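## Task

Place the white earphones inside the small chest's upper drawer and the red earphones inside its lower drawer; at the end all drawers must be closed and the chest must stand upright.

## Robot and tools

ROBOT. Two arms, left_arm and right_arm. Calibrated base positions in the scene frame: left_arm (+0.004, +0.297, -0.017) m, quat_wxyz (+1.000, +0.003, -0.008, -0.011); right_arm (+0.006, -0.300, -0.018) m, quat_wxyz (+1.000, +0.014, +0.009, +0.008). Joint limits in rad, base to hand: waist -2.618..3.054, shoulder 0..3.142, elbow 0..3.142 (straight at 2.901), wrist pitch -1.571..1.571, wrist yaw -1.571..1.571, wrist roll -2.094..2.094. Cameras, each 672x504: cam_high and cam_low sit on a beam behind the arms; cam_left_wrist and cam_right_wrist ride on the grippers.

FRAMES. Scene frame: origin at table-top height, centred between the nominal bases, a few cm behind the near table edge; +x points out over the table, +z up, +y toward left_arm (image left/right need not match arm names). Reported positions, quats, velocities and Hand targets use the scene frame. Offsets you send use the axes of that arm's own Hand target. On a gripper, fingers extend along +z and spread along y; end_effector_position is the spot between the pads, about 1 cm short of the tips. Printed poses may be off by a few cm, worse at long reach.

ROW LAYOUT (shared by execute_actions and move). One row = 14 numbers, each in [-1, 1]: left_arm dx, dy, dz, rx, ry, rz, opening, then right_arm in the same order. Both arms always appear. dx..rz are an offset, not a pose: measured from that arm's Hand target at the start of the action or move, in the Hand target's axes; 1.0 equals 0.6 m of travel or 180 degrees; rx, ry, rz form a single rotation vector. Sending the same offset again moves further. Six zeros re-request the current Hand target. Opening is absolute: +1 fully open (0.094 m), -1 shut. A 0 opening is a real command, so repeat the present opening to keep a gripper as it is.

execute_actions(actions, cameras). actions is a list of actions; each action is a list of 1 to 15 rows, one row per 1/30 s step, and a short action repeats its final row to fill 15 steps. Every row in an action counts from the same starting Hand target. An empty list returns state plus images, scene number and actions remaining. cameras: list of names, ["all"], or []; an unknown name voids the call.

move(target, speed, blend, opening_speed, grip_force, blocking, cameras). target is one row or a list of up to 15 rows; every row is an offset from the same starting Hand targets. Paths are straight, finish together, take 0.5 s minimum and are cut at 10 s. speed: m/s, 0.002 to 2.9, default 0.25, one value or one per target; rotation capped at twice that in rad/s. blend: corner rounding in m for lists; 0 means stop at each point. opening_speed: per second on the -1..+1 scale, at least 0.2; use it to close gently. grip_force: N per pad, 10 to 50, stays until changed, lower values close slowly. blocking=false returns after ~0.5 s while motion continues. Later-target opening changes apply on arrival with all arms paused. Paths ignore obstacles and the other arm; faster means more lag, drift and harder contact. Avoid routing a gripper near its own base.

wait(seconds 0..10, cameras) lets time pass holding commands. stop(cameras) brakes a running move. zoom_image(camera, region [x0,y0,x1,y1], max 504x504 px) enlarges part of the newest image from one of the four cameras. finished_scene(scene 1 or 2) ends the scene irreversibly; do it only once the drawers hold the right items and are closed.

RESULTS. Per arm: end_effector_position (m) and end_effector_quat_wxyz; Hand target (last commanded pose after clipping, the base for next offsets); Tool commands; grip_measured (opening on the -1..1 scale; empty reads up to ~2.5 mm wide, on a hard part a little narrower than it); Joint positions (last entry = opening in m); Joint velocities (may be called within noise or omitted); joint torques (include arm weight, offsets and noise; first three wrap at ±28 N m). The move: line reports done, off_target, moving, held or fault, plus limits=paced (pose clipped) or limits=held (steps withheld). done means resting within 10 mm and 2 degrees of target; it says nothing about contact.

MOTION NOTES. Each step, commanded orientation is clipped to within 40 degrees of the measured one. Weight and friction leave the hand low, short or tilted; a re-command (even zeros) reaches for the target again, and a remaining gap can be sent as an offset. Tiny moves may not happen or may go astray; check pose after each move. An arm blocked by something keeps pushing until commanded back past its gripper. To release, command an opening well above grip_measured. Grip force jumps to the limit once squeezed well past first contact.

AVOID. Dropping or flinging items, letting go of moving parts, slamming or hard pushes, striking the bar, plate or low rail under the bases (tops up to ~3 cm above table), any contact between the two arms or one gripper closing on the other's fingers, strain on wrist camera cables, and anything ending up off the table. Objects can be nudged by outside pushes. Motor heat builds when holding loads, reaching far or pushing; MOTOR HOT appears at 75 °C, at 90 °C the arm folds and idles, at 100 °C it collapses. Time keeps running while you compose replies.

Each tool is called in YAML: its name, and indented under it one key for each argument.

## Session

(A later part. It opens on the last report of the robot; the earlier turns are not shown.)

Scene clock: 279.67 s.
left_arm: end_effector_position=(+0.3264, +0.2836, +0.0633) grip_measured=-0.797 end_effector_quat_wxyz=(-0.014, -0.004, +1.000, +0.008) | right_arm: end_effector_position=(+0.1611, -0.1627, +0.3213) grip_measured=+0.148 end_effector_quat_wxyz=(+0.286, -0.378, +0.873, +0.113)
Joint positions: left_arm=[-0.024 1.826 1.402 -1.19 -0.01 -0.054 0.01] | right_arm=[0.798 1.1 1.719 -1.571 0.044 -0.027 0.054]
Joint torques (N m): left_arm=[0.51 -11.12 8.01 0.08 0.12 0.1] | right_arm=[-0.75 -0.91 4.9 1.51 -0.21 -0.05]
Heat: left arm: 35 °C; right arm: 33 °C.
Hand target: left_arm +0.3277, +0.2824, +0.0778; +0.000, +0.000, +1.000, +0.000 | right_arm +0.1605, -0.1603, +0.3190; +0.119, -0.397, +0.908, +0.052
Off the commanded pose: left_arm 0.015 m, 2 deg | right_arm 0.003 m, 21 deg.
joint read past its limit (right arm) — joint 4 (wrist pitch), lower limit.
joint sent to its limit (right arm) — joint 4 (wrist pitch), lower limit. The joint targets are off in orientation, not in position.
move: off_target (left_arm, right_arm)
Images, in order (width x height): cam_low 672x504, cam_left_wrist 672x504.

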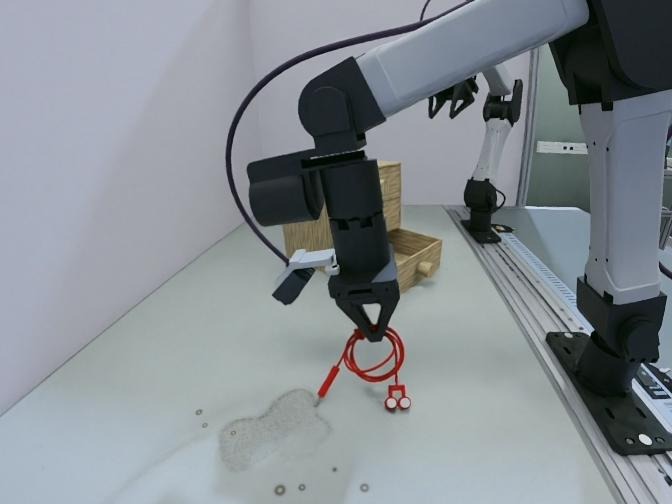

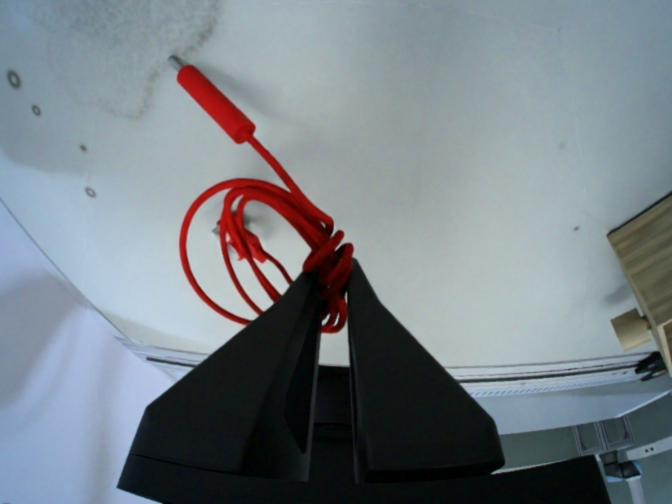

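move:
  target:
    - [0,0,-0.27,0,0,0,-0.85,0,0,0,0,0,0,0.15]
    - [0.13,-0.37,-0.287,0.1057,-0.2754,0.2167,-0.85,0,0,0,0,0,0,0.15]
    - [0.117,-0.427,-0.253,0.1057,-0.2754,0.2167,-0.85,0,0,0,0,0,0,0.15]
  speed: 0.22
  blend: [0.04,0.02,0]
  cameras: ["cam_high","cam_low","cam_left_wrist","cam_right_wrist"]

zoom_image:
  camera: "cam_low"
  region: [300, 130, 500, 330]

Scene clock: 293.03 s.
left_arm: end_effector_position=(+0.2547, +0.0269, +0.2317) grip_measured=-0.844 end_effector_quat_wxyz=(+0.407, +0.330, +0.837, -0.161) | right_arm: end_effector_position=(+0.1611, -0.1627, +0.3213) grip_measured=+0.148 end_effector_quat_wxyz=(+0.286, -0.378, +0.873, +0.113)
Joint positions: left_arm=[-0.82 1.214 1.131 -0.592 -0.061 -0.069 0.007] | right_arm=[0.798 1.1 1.719 -1.571 0.044 -0.027 0.054]
Joint torques (N m): left_arm=[-0.34 -3.56 7.23 1.78 -0.23 -0.16] | right_arm=[-0.61 -0.75 4.89 1.51 -0.24 -0.12]
Heat: left arm: 36 °C; right arm: 33 °C.
Hand target: left_arm +0.2574, +0.0263, +0.2297; +0.409, +0.322, +0.839, -0.157 | right_arm +0.1605, -0.1603, +0.3190; +0.119, -0.397, +0.908, +0.052
Off the commanded pose: left_arm 0.004 m, 1 deg | right_arm 0.003 m, 21 deg.
joint read past its limit (right arm) — joint 4 (wrist pitch), lower limit.
joint sent to its limit (right arm) — joint 4 (wrist pitch), lower limit. The joint targets are off in orientation, not in position.
move: off_target (right_arm)

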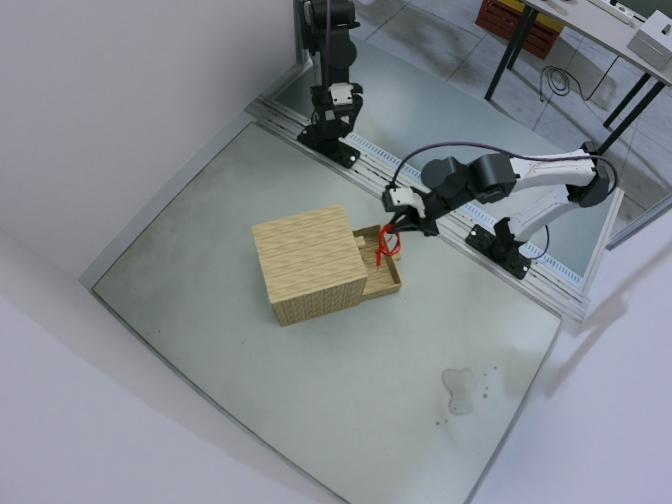

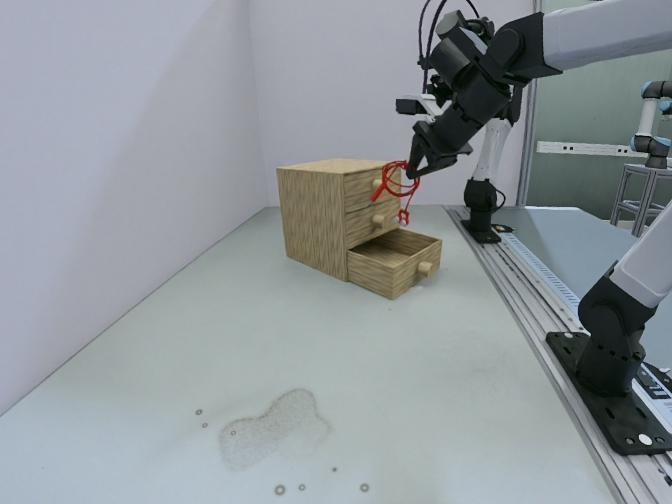

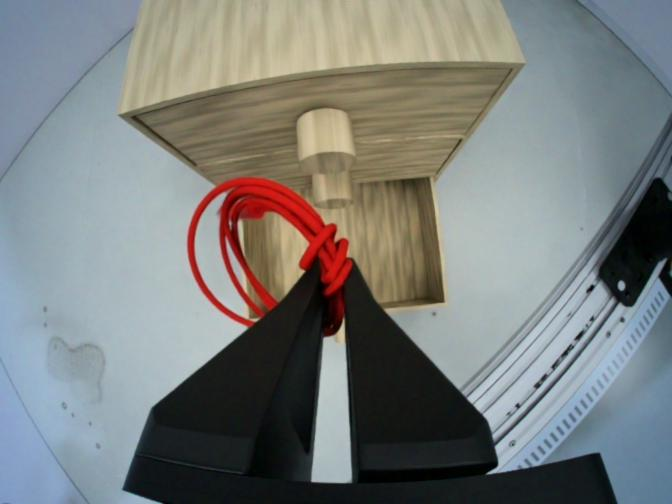

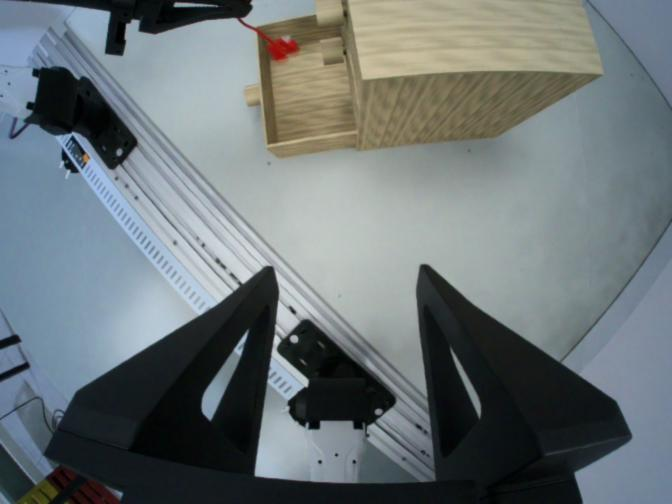

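Scaled by 2.520.

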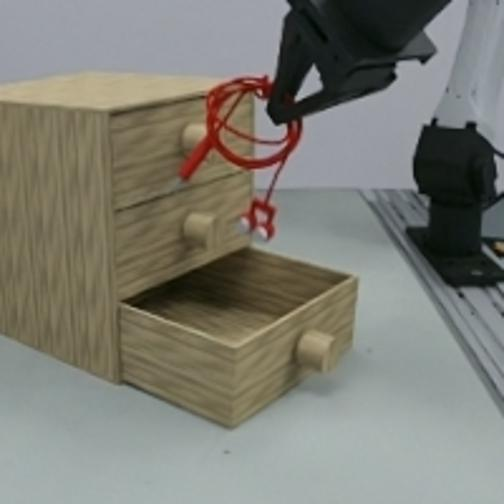

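move:
  target:
    - [0.0125,-0.0467,-0.016,0,0,0,-0.85,0,0,0,0,0,0,0.15]
    - [0.1635,-0.0467,0.102,0,0,0,-0.85,0,0,0,0,0,0,0.15]
  speed: 0.1
  blend: [0.005,0]
  cameras: ["cam_low","cam_left_wrist","cam_right_wrist"]

zoom_image:
  camera: "cam_low"
  region: [300, 130, 500, 330]

Scene clock: 302.17 s.
left_arm: end_effector_position=(+0.2283, +0.0137, +0.1184) grip_measured=-0.844 end_effector_quat_wxyz=(+0.407, +0.329, +0.837, -0.161) | right_arm: end_effector_position=(+0.1611, -0.1627, +0.3213) grip_measured=+0.148 end_effector_quat_wxyz=(+0.286, -0.378, +0.873, +0.113)
Joint positions: left_arm=[-0.954 1.22 0.684 -0.147 -0.166 -0.154 0.007] | right_arm=[0.798 1.1 1.719 -1.571 0.044 -0.027 0.054]
Joint torques (N m): left_arm=[-0.57 -3.12 6.8 1.77 -0.34 -0.18] | right_arm=[-0.87 -0.76 4.72 1.54 -0.24 -0.09]
Heat: left arm: 36 °C; right arm: 33 °C.
Hand target: left_arm +0.2296, +0.0136, +0.1146; +0.409, +0.322, +0.839, -0.157 | right_arm +0.1605, -0.1603, +0.3190; +0.119, -0.397, +0.908, +0.052
Off the commanded pose: left_arm 0.004 m, 1 deg | right_arm 0.003 m, 21 deg.
joint read past its limit (right arm) — joint 4 (wrist pitch), lower limit.
joint sent to its limit (right arm) — joint 4 (wrist pitch), lower limit. The joint targets are off in orientation, not in position.
move: off_target (right_arm)
Images, in order (width x height): cam_low 672x504, cam_left_wrist 672x504, cam_right_wrist 672x504.

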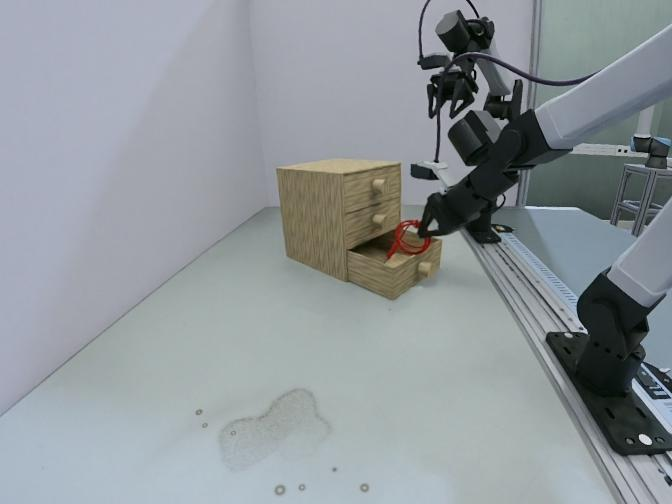

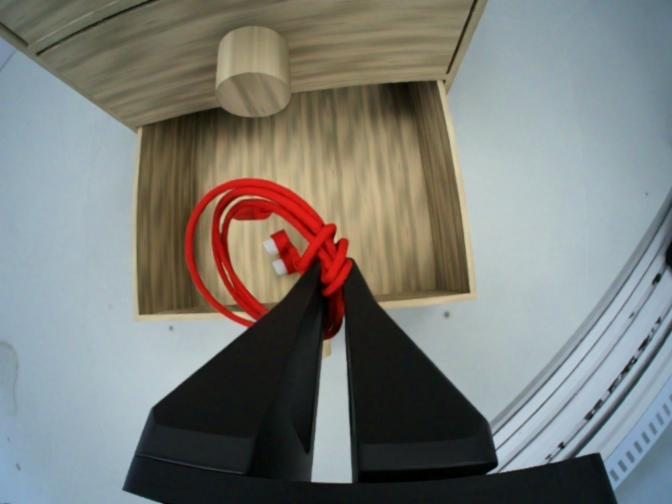

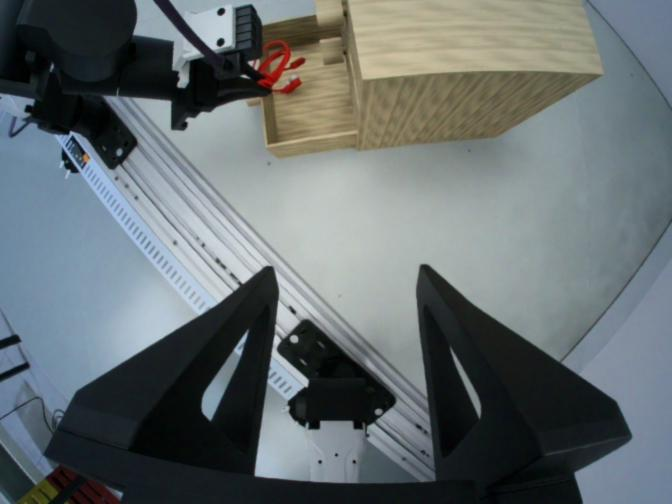

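Scaled by 2.520.

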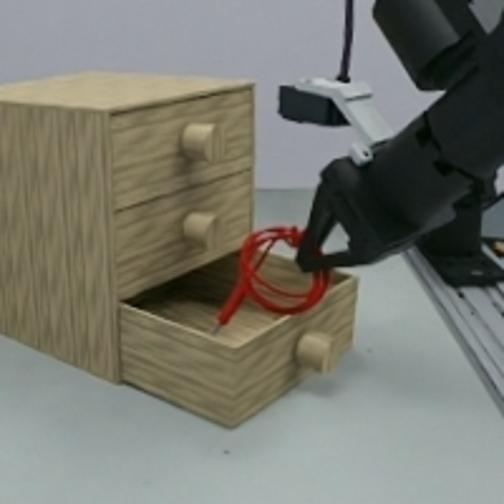

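move:
  target:
    - [0.012,0,0.052,0,0,0,-0.85,0,0,0,0,0,0,0.15]
    - [0.012,0,0.052,0,0,0,-0.1,0,0,0,0,0,0,0.15]
  speed: 0.08
  opening_speed: 1.0
  cameras: ["cam_low","cam_left_wrist"]

zoom_image:
  camera: "cam_low"
  region: [300, 130, 500, 330]

Scene clock: 309.53 s.
left_arm: end_effector_position=(+0.2421, -0.0018, +0.0957) grip_measured=-0.103 end_effector_quat_wxyz=(+0.410, +0.325, +0.836, -0.162) | right_arm: end_effector_position=(+0.1611, -0.1627, +0.3213) grip_measured=+0.148 end_effector_quat_wxyz=(+0.286, -0.378, +0.873, +0.113)
Joint positions: left_arm=[-0.947 1.349 0.669 0.004 -0.166 -0.154 0.042] | right_arm=[0.798 1.1 1.719 -1.571 0.044 -0.027 0.054]
Joint torques (N m): left_arm=[0.64 -3.78 6.39 1.8 -0.19 -0.07] | right_arm=[-0.64 -0.69 4.81 1.48 -0.23 -0.12]
Heat: left arm: 36 °C; right arm: 33 °C.
Hand target: left_arm +0.2445, +0.0002, +0.0899; +0.409, +0.322, +0.839, -0.157 | right_arm +0.1605, -0.1603, +0.3190; +0.119, -0.397, +0.908, +0.052
Off the commanded pose: left_arm 0.007 m, 1 deg | right_arm 0.003 m, 21 deg.
joint read past its limit (right arm) — joint 4 (wrist pitch), lower limit.
joint sent to its limit (right arm) — joint 4 (wrist pitch), lower limit. The joint targets are off in orientation, not in position.
move: off_target (right_arm)
Images, in order (width x height): cam_low 672x504, cam_left_wrist 672x504.

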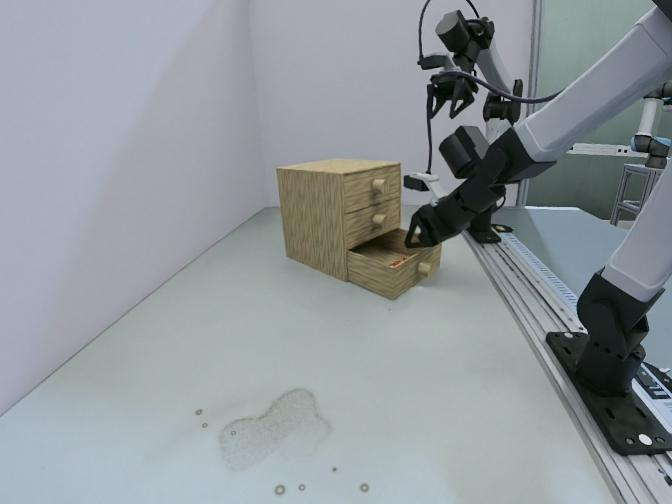

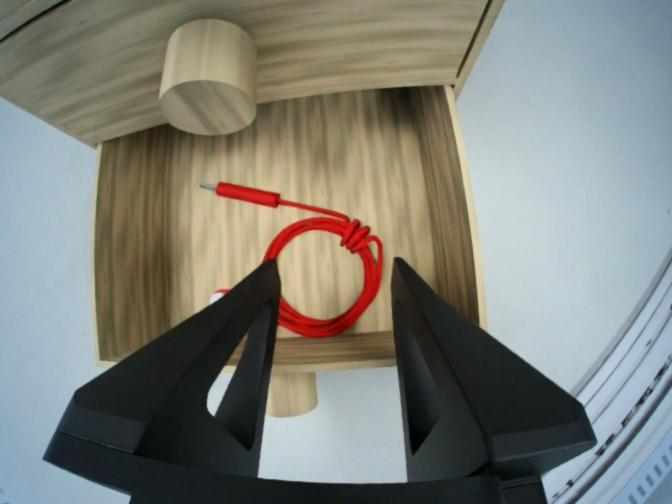

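Scaled by 2.520.

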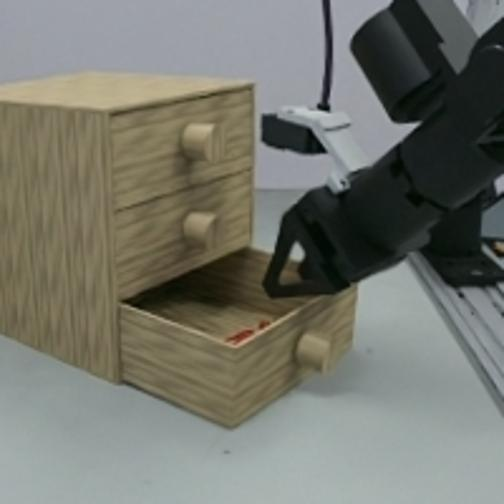

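move:
  target:
    - [-0.118,0,-0.092,0,0,0,-0.1,0,0,0,0,0,0,0.15]
    - [-0.066,0.0405,-0.186,0,-0.135,0,0.4,0,0,0,0,0,0,0.15]
    - [0.0915,0.0405,-0.063,0,-0.135,0,0.4,0,0,0,0,0,0,0.15]
  speed: [0.12,0.2,0.12]
  opening_speed: 1.0
  blend: [0.02,0,0]
  cameras: ["cam_low","cam_left_wrist"]

zoom_image:
  camera: "cam_low"
  region: [300, 130, 500, 330]

Scene clock: 323.33 s.
left_arm: end_effector_position=(+0.2126, +0.0582, +0.0701) grip_measured=+0.397 end_effector_quat_wxyz=(+0.571, +0.285, +0.735, -0.229) | right_arm: end_effector_position=(+0.1611, -0.1627, +0.3213) grip_measured=+0.148 end_effector_quat_wxyz=(+0.286, -0.378, +0.873, +0.113)
Joint positions: left_arm=[-0.933 1.356 0.022 1.076 -0.193 -0.078 0.066] | right_arm=[0.798 1.1 1.719 -1.571 0.044 -0.027 0.054]
Joint torques (N m): left_arm=[-0.49 -1.84 4.21 2.09 -0.35 0.02] | right_arm=[-0.84 -0.84 4.78 1.46 -0.25 -0.04]
Heat: left arm: 37 °C; right arm: 33 °C.
Hand target: left_arm +0.2134, +0.0607, +0.0698; +0.576, +0.282, +0.734, -0.222 | right_arm +0.1605, -0.1603, +0.3190; +0.119, -0.397, +0.908, +0.052
Off the commanded pose: left_arm 0.003 m, 1 deg | right_arm 0.003 m, 21 deg.
joint read past its limit (right arm) — joint 4 (wrist pitch), lower limit.
joint sent to its limit (right arm) — joint 4 (wrist pitch), lower limit. The joint targets are off in orientation, not in position.
move: off_target (right_arm)
Images, in order (width x height): cam_low 672x504, cam_left_wrist 672x504.

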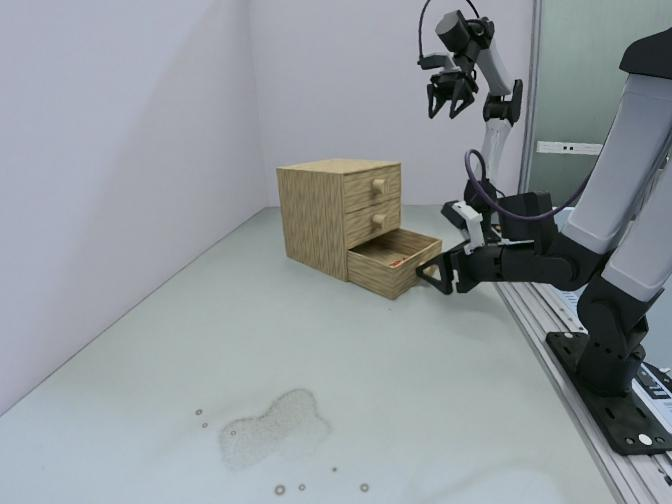

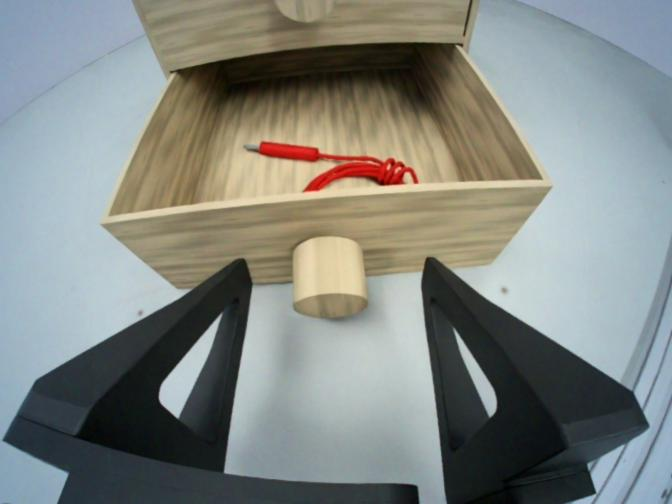

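Scaled by 2.520.

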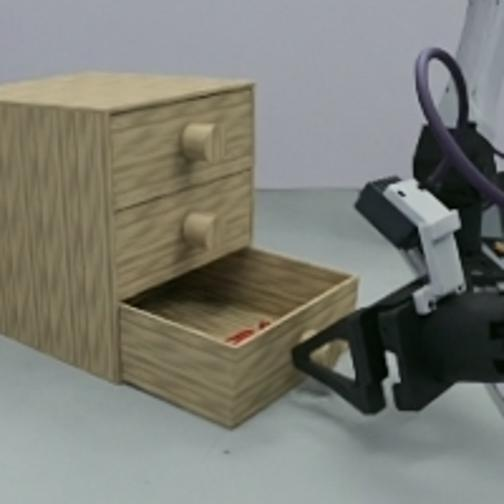

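move:
  target:
    - [-0.0505,0.005,0.207,0,0,0,0.2,0,0,0,0,0,0,0.15]
    - [-0.025,0.003,0.11,0,0,0,0.2,0,0,0,0,0,0,0.15]
  speed: [0.1,0.12]
  cameras: ["all"]

zoom_image:
  camera: "cam_low"
  region: [260, 130, 460, 330]

Scene clock: 328.60 s.
left_arm: end_effector_position=(+0.2640, +0.0161, +0.0564) grip_measured=+0.203 end_effector_quat_wxyz=(+0.560, +0.290, +0.744, -0.220) | right_arm: end_effector_position=(+0.1611, -0.1627, +0.3213) grip_measured=+0.148 end_effector_quat_wxyz=(+0.286, -0.378, +0.873, +0.113)
Joint positions: left_arm=[-0.854 1.698 0.264 1.144 -0.12 -0.054 0.056] | right_arm=[0.798 1.1 1.719 -1.571 0.044 -0.027 0.054]
Joint torques (N m): left_arm=[-0.49 -7.64 3.81 2.09 -0.3 -0.02] | right_arm=[-0.81 -0.77 4.75 1.51 -0.24 -0.08]
Heat: left arm: 37 °C; right arm: 33 °C.
Hand target: left_arm +0.2650, +0.0168, +0.0687; +0.576, +0.282, +0.734, -0.222 | right_arm +0.1605, -0.1603, +0.3190; +0.119, -0.397, +0.908, +0.052
Off the commanded pose: left_arm 0.012 m, 2 deg | right_arm 0.003 m, 21 deg.
joint read past its limit (right arm) — joint 4 (wrist pitch), lower limit.
joint sent to its limit (right arm) — joint 4 (wrist pitch), lower limit. The joint targets are off in orientation, not in position.
move: off_target (left_arm, right_arm)

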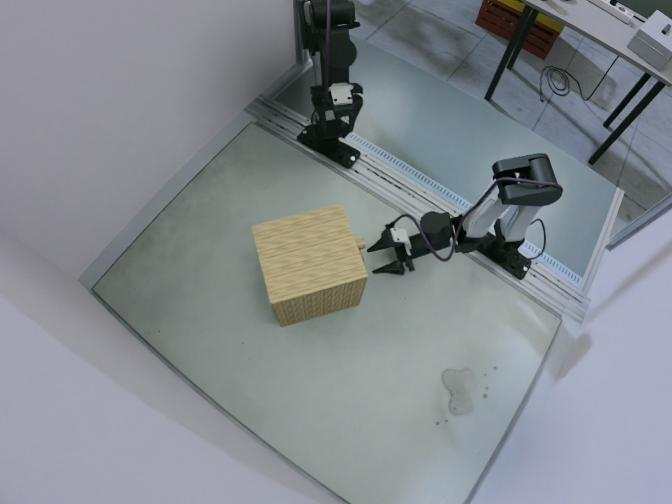

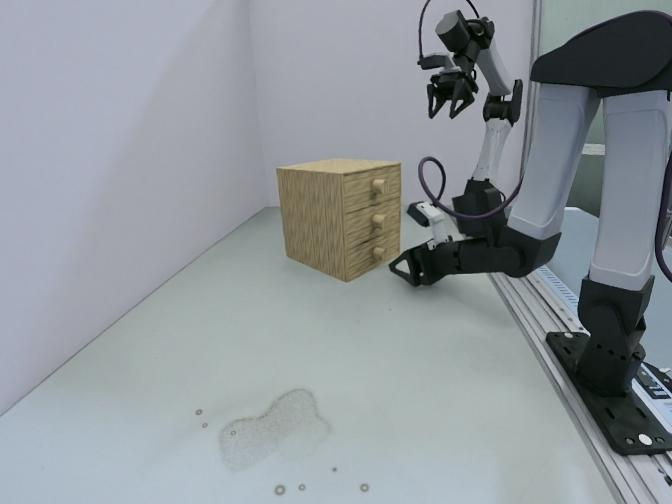

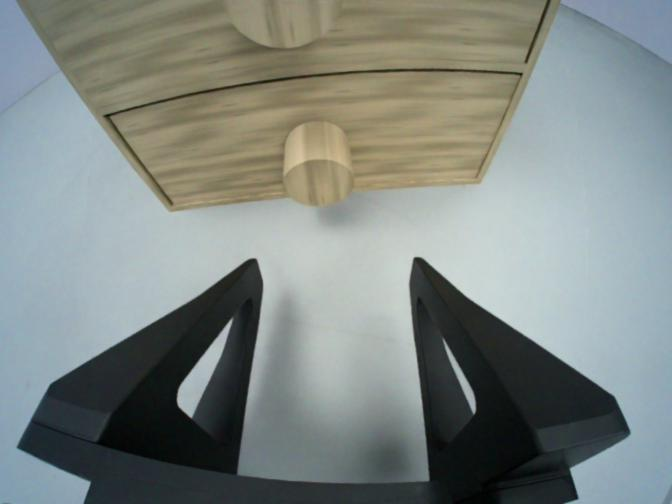

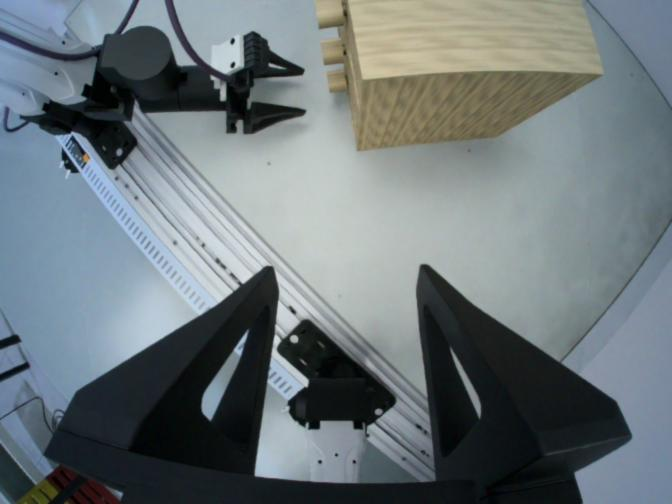

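Scaled by 2.520.

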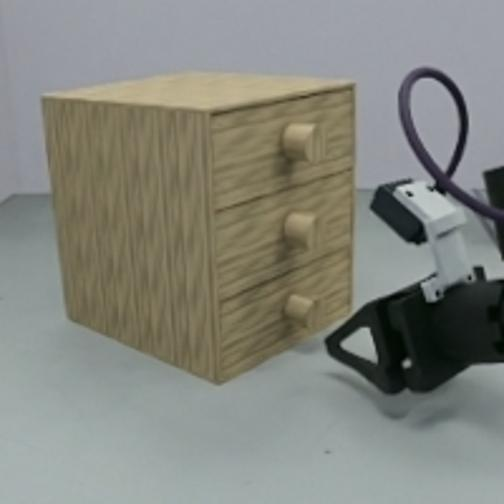

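zoom_image:
  camera: "cam_right_wrist"
  region: [300, 0, 420, 160]

zoom_image:
  camera: "cam_left_wrist"
  region: [20, 0, 580, 240]

Scaled by 3.150 from the camera's 672x504 image, which has a finer 960x720 frame.

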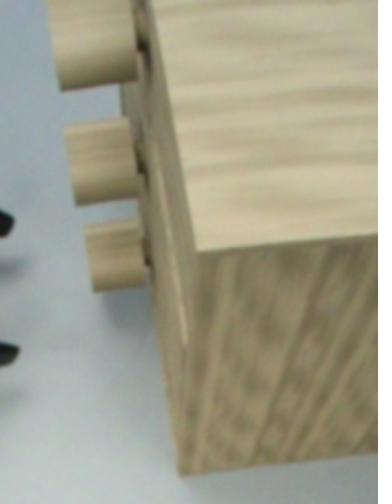

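Region (20, 0, 580, 240) is 560x240 pixels. A region can be at most 504 by 504 pixels.

zoom_image:
  camera: "cam_left_wrist"
  region: [430, 0, 590, 210]

zoom_image:
  camera: "cam_low"
  region: [330, 150, 420, 290]

Scaled by 2.400 from the camera's 672x504 image, which has a finer 960x720 frame.

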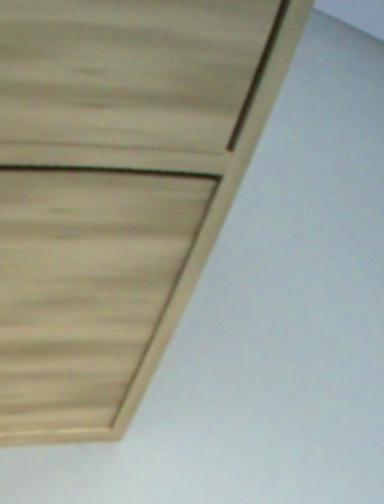

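Scaled by 3.600.

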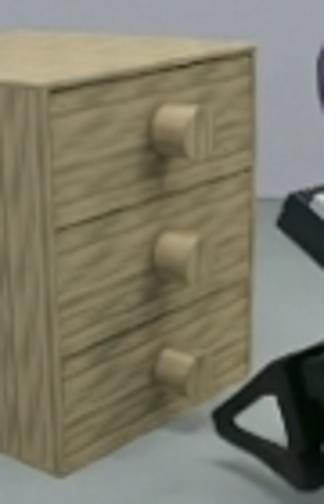

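move:
  target:
    - [-0.1295,0.01,-0.0317,0,0,0,0.2,0,0,0,0,0,0,0.15]
    - [-0.154,0.0115,0.0685,0,0,0,0.2,0,0,0,0,0,0,0.15]
    - [-0.13,0.01,-0.06,0,0,0,0.2,0,0,0,0,0,0,0.15]
  speed: [0.12,0.08,0.15]
  cameras: ["all"]

zoom_image:
  camera: "cam_right_wrist"
  region: [300, 0, 420, 160]

zoom_image:
  camera: "cam_low"
  region: [330, 150, 420, 290]

Scene clock: 340.93 s.
left_arm: end_effector_position=(+0.2577, +0.0296, +0.1508) grip_measured=+0.203 end_effector_quat_wxyz=(+0.571, +0.286, +0.736, -0.225) | right_arm: end_effector_position=(+0.1611, -0.1627, +0.3213) grip_measured=+0.148 end_effector_quat_wxyz=(+0.286, -0.378, +0.873, +0.113)
Joint positions: left_arm=[-0.83 1.151 0.385 0.508 -0.098 -0.046 0.056] | right_arm=[0.798 1.1 1.719 -1.571 0.044 -0.027 0.054]
Joint torques (N m): left_arm=[-0.53 -4.7 6.49 1.94 -0.29 -0.04] | right_arm=[-0.57 -0.98 4.9 1.53 -0.15 -0.17]
Heat: left arm: 38 °C; right arm: 33 °C.
Hand target: left_arm +0.2568, +0.0323, +0.1530; +0.576, +0.282, +0.734, -0.222 | right_arm +0.1605, -0.1603, +0.3190; +0.119, -0.397, +0.908, +0.052
Off the commanded pose: left_arm 0.004 m, 1 deg | right_arm 0.003 m, 21 deg.
joint read past its limit (right arm) — joint 4 (wrist pitch), lower limit.
joint sent to its limit (right arm) — joint 4 (wrist pitch), lower limit. The joint targets are off in orientation, not in position.
move: off_target (right_arm)

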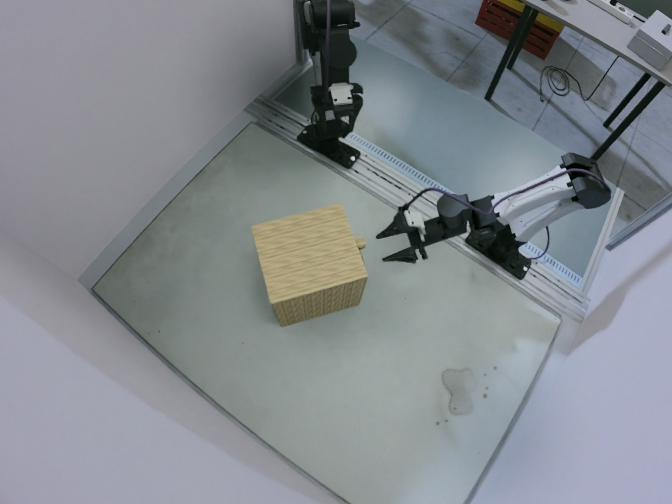

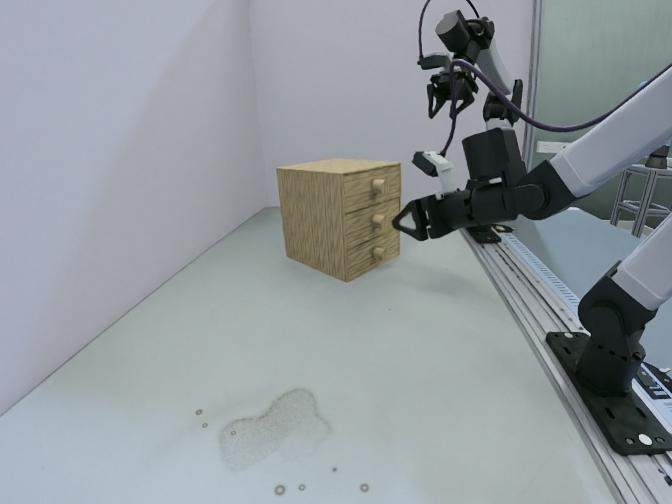

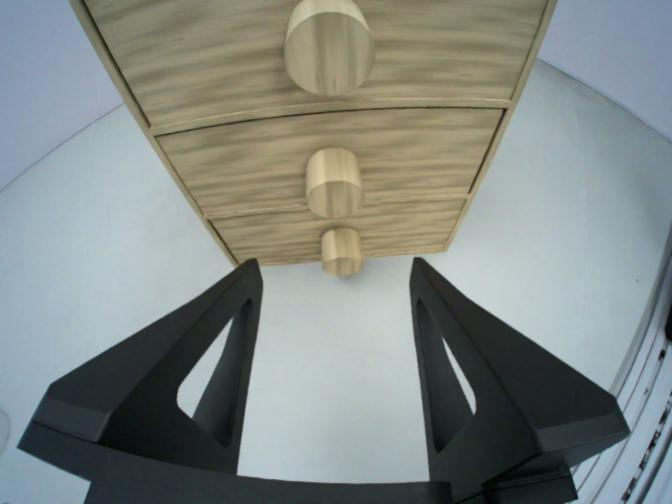

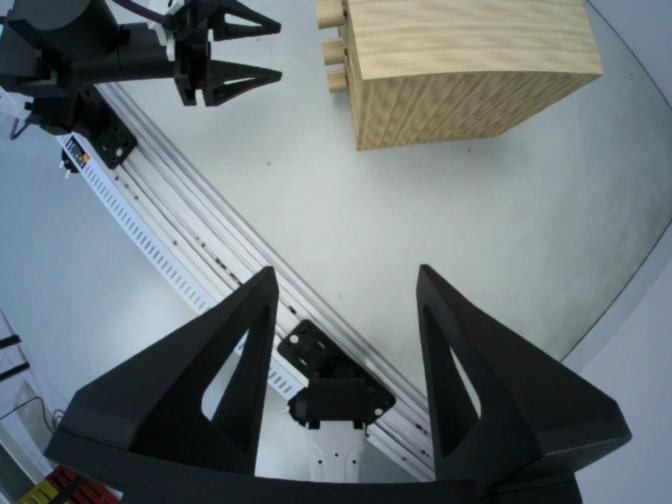

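Scaled by 3.150 from the camera's 672x504 image, which has a finer 960x720 frame.

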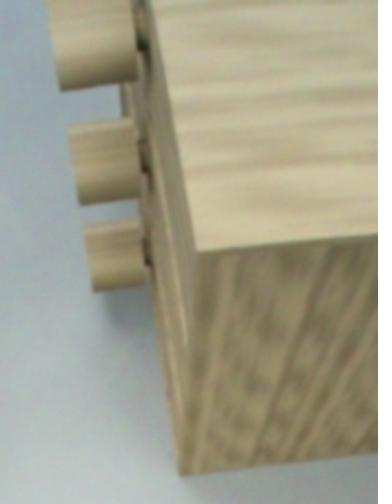

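Scaled by 3.600.

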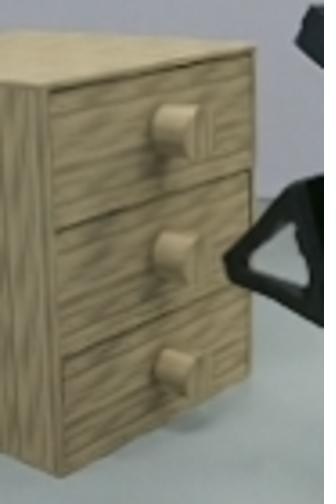

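finished_scene:
  scene: 1

The scene is finished: the task was done.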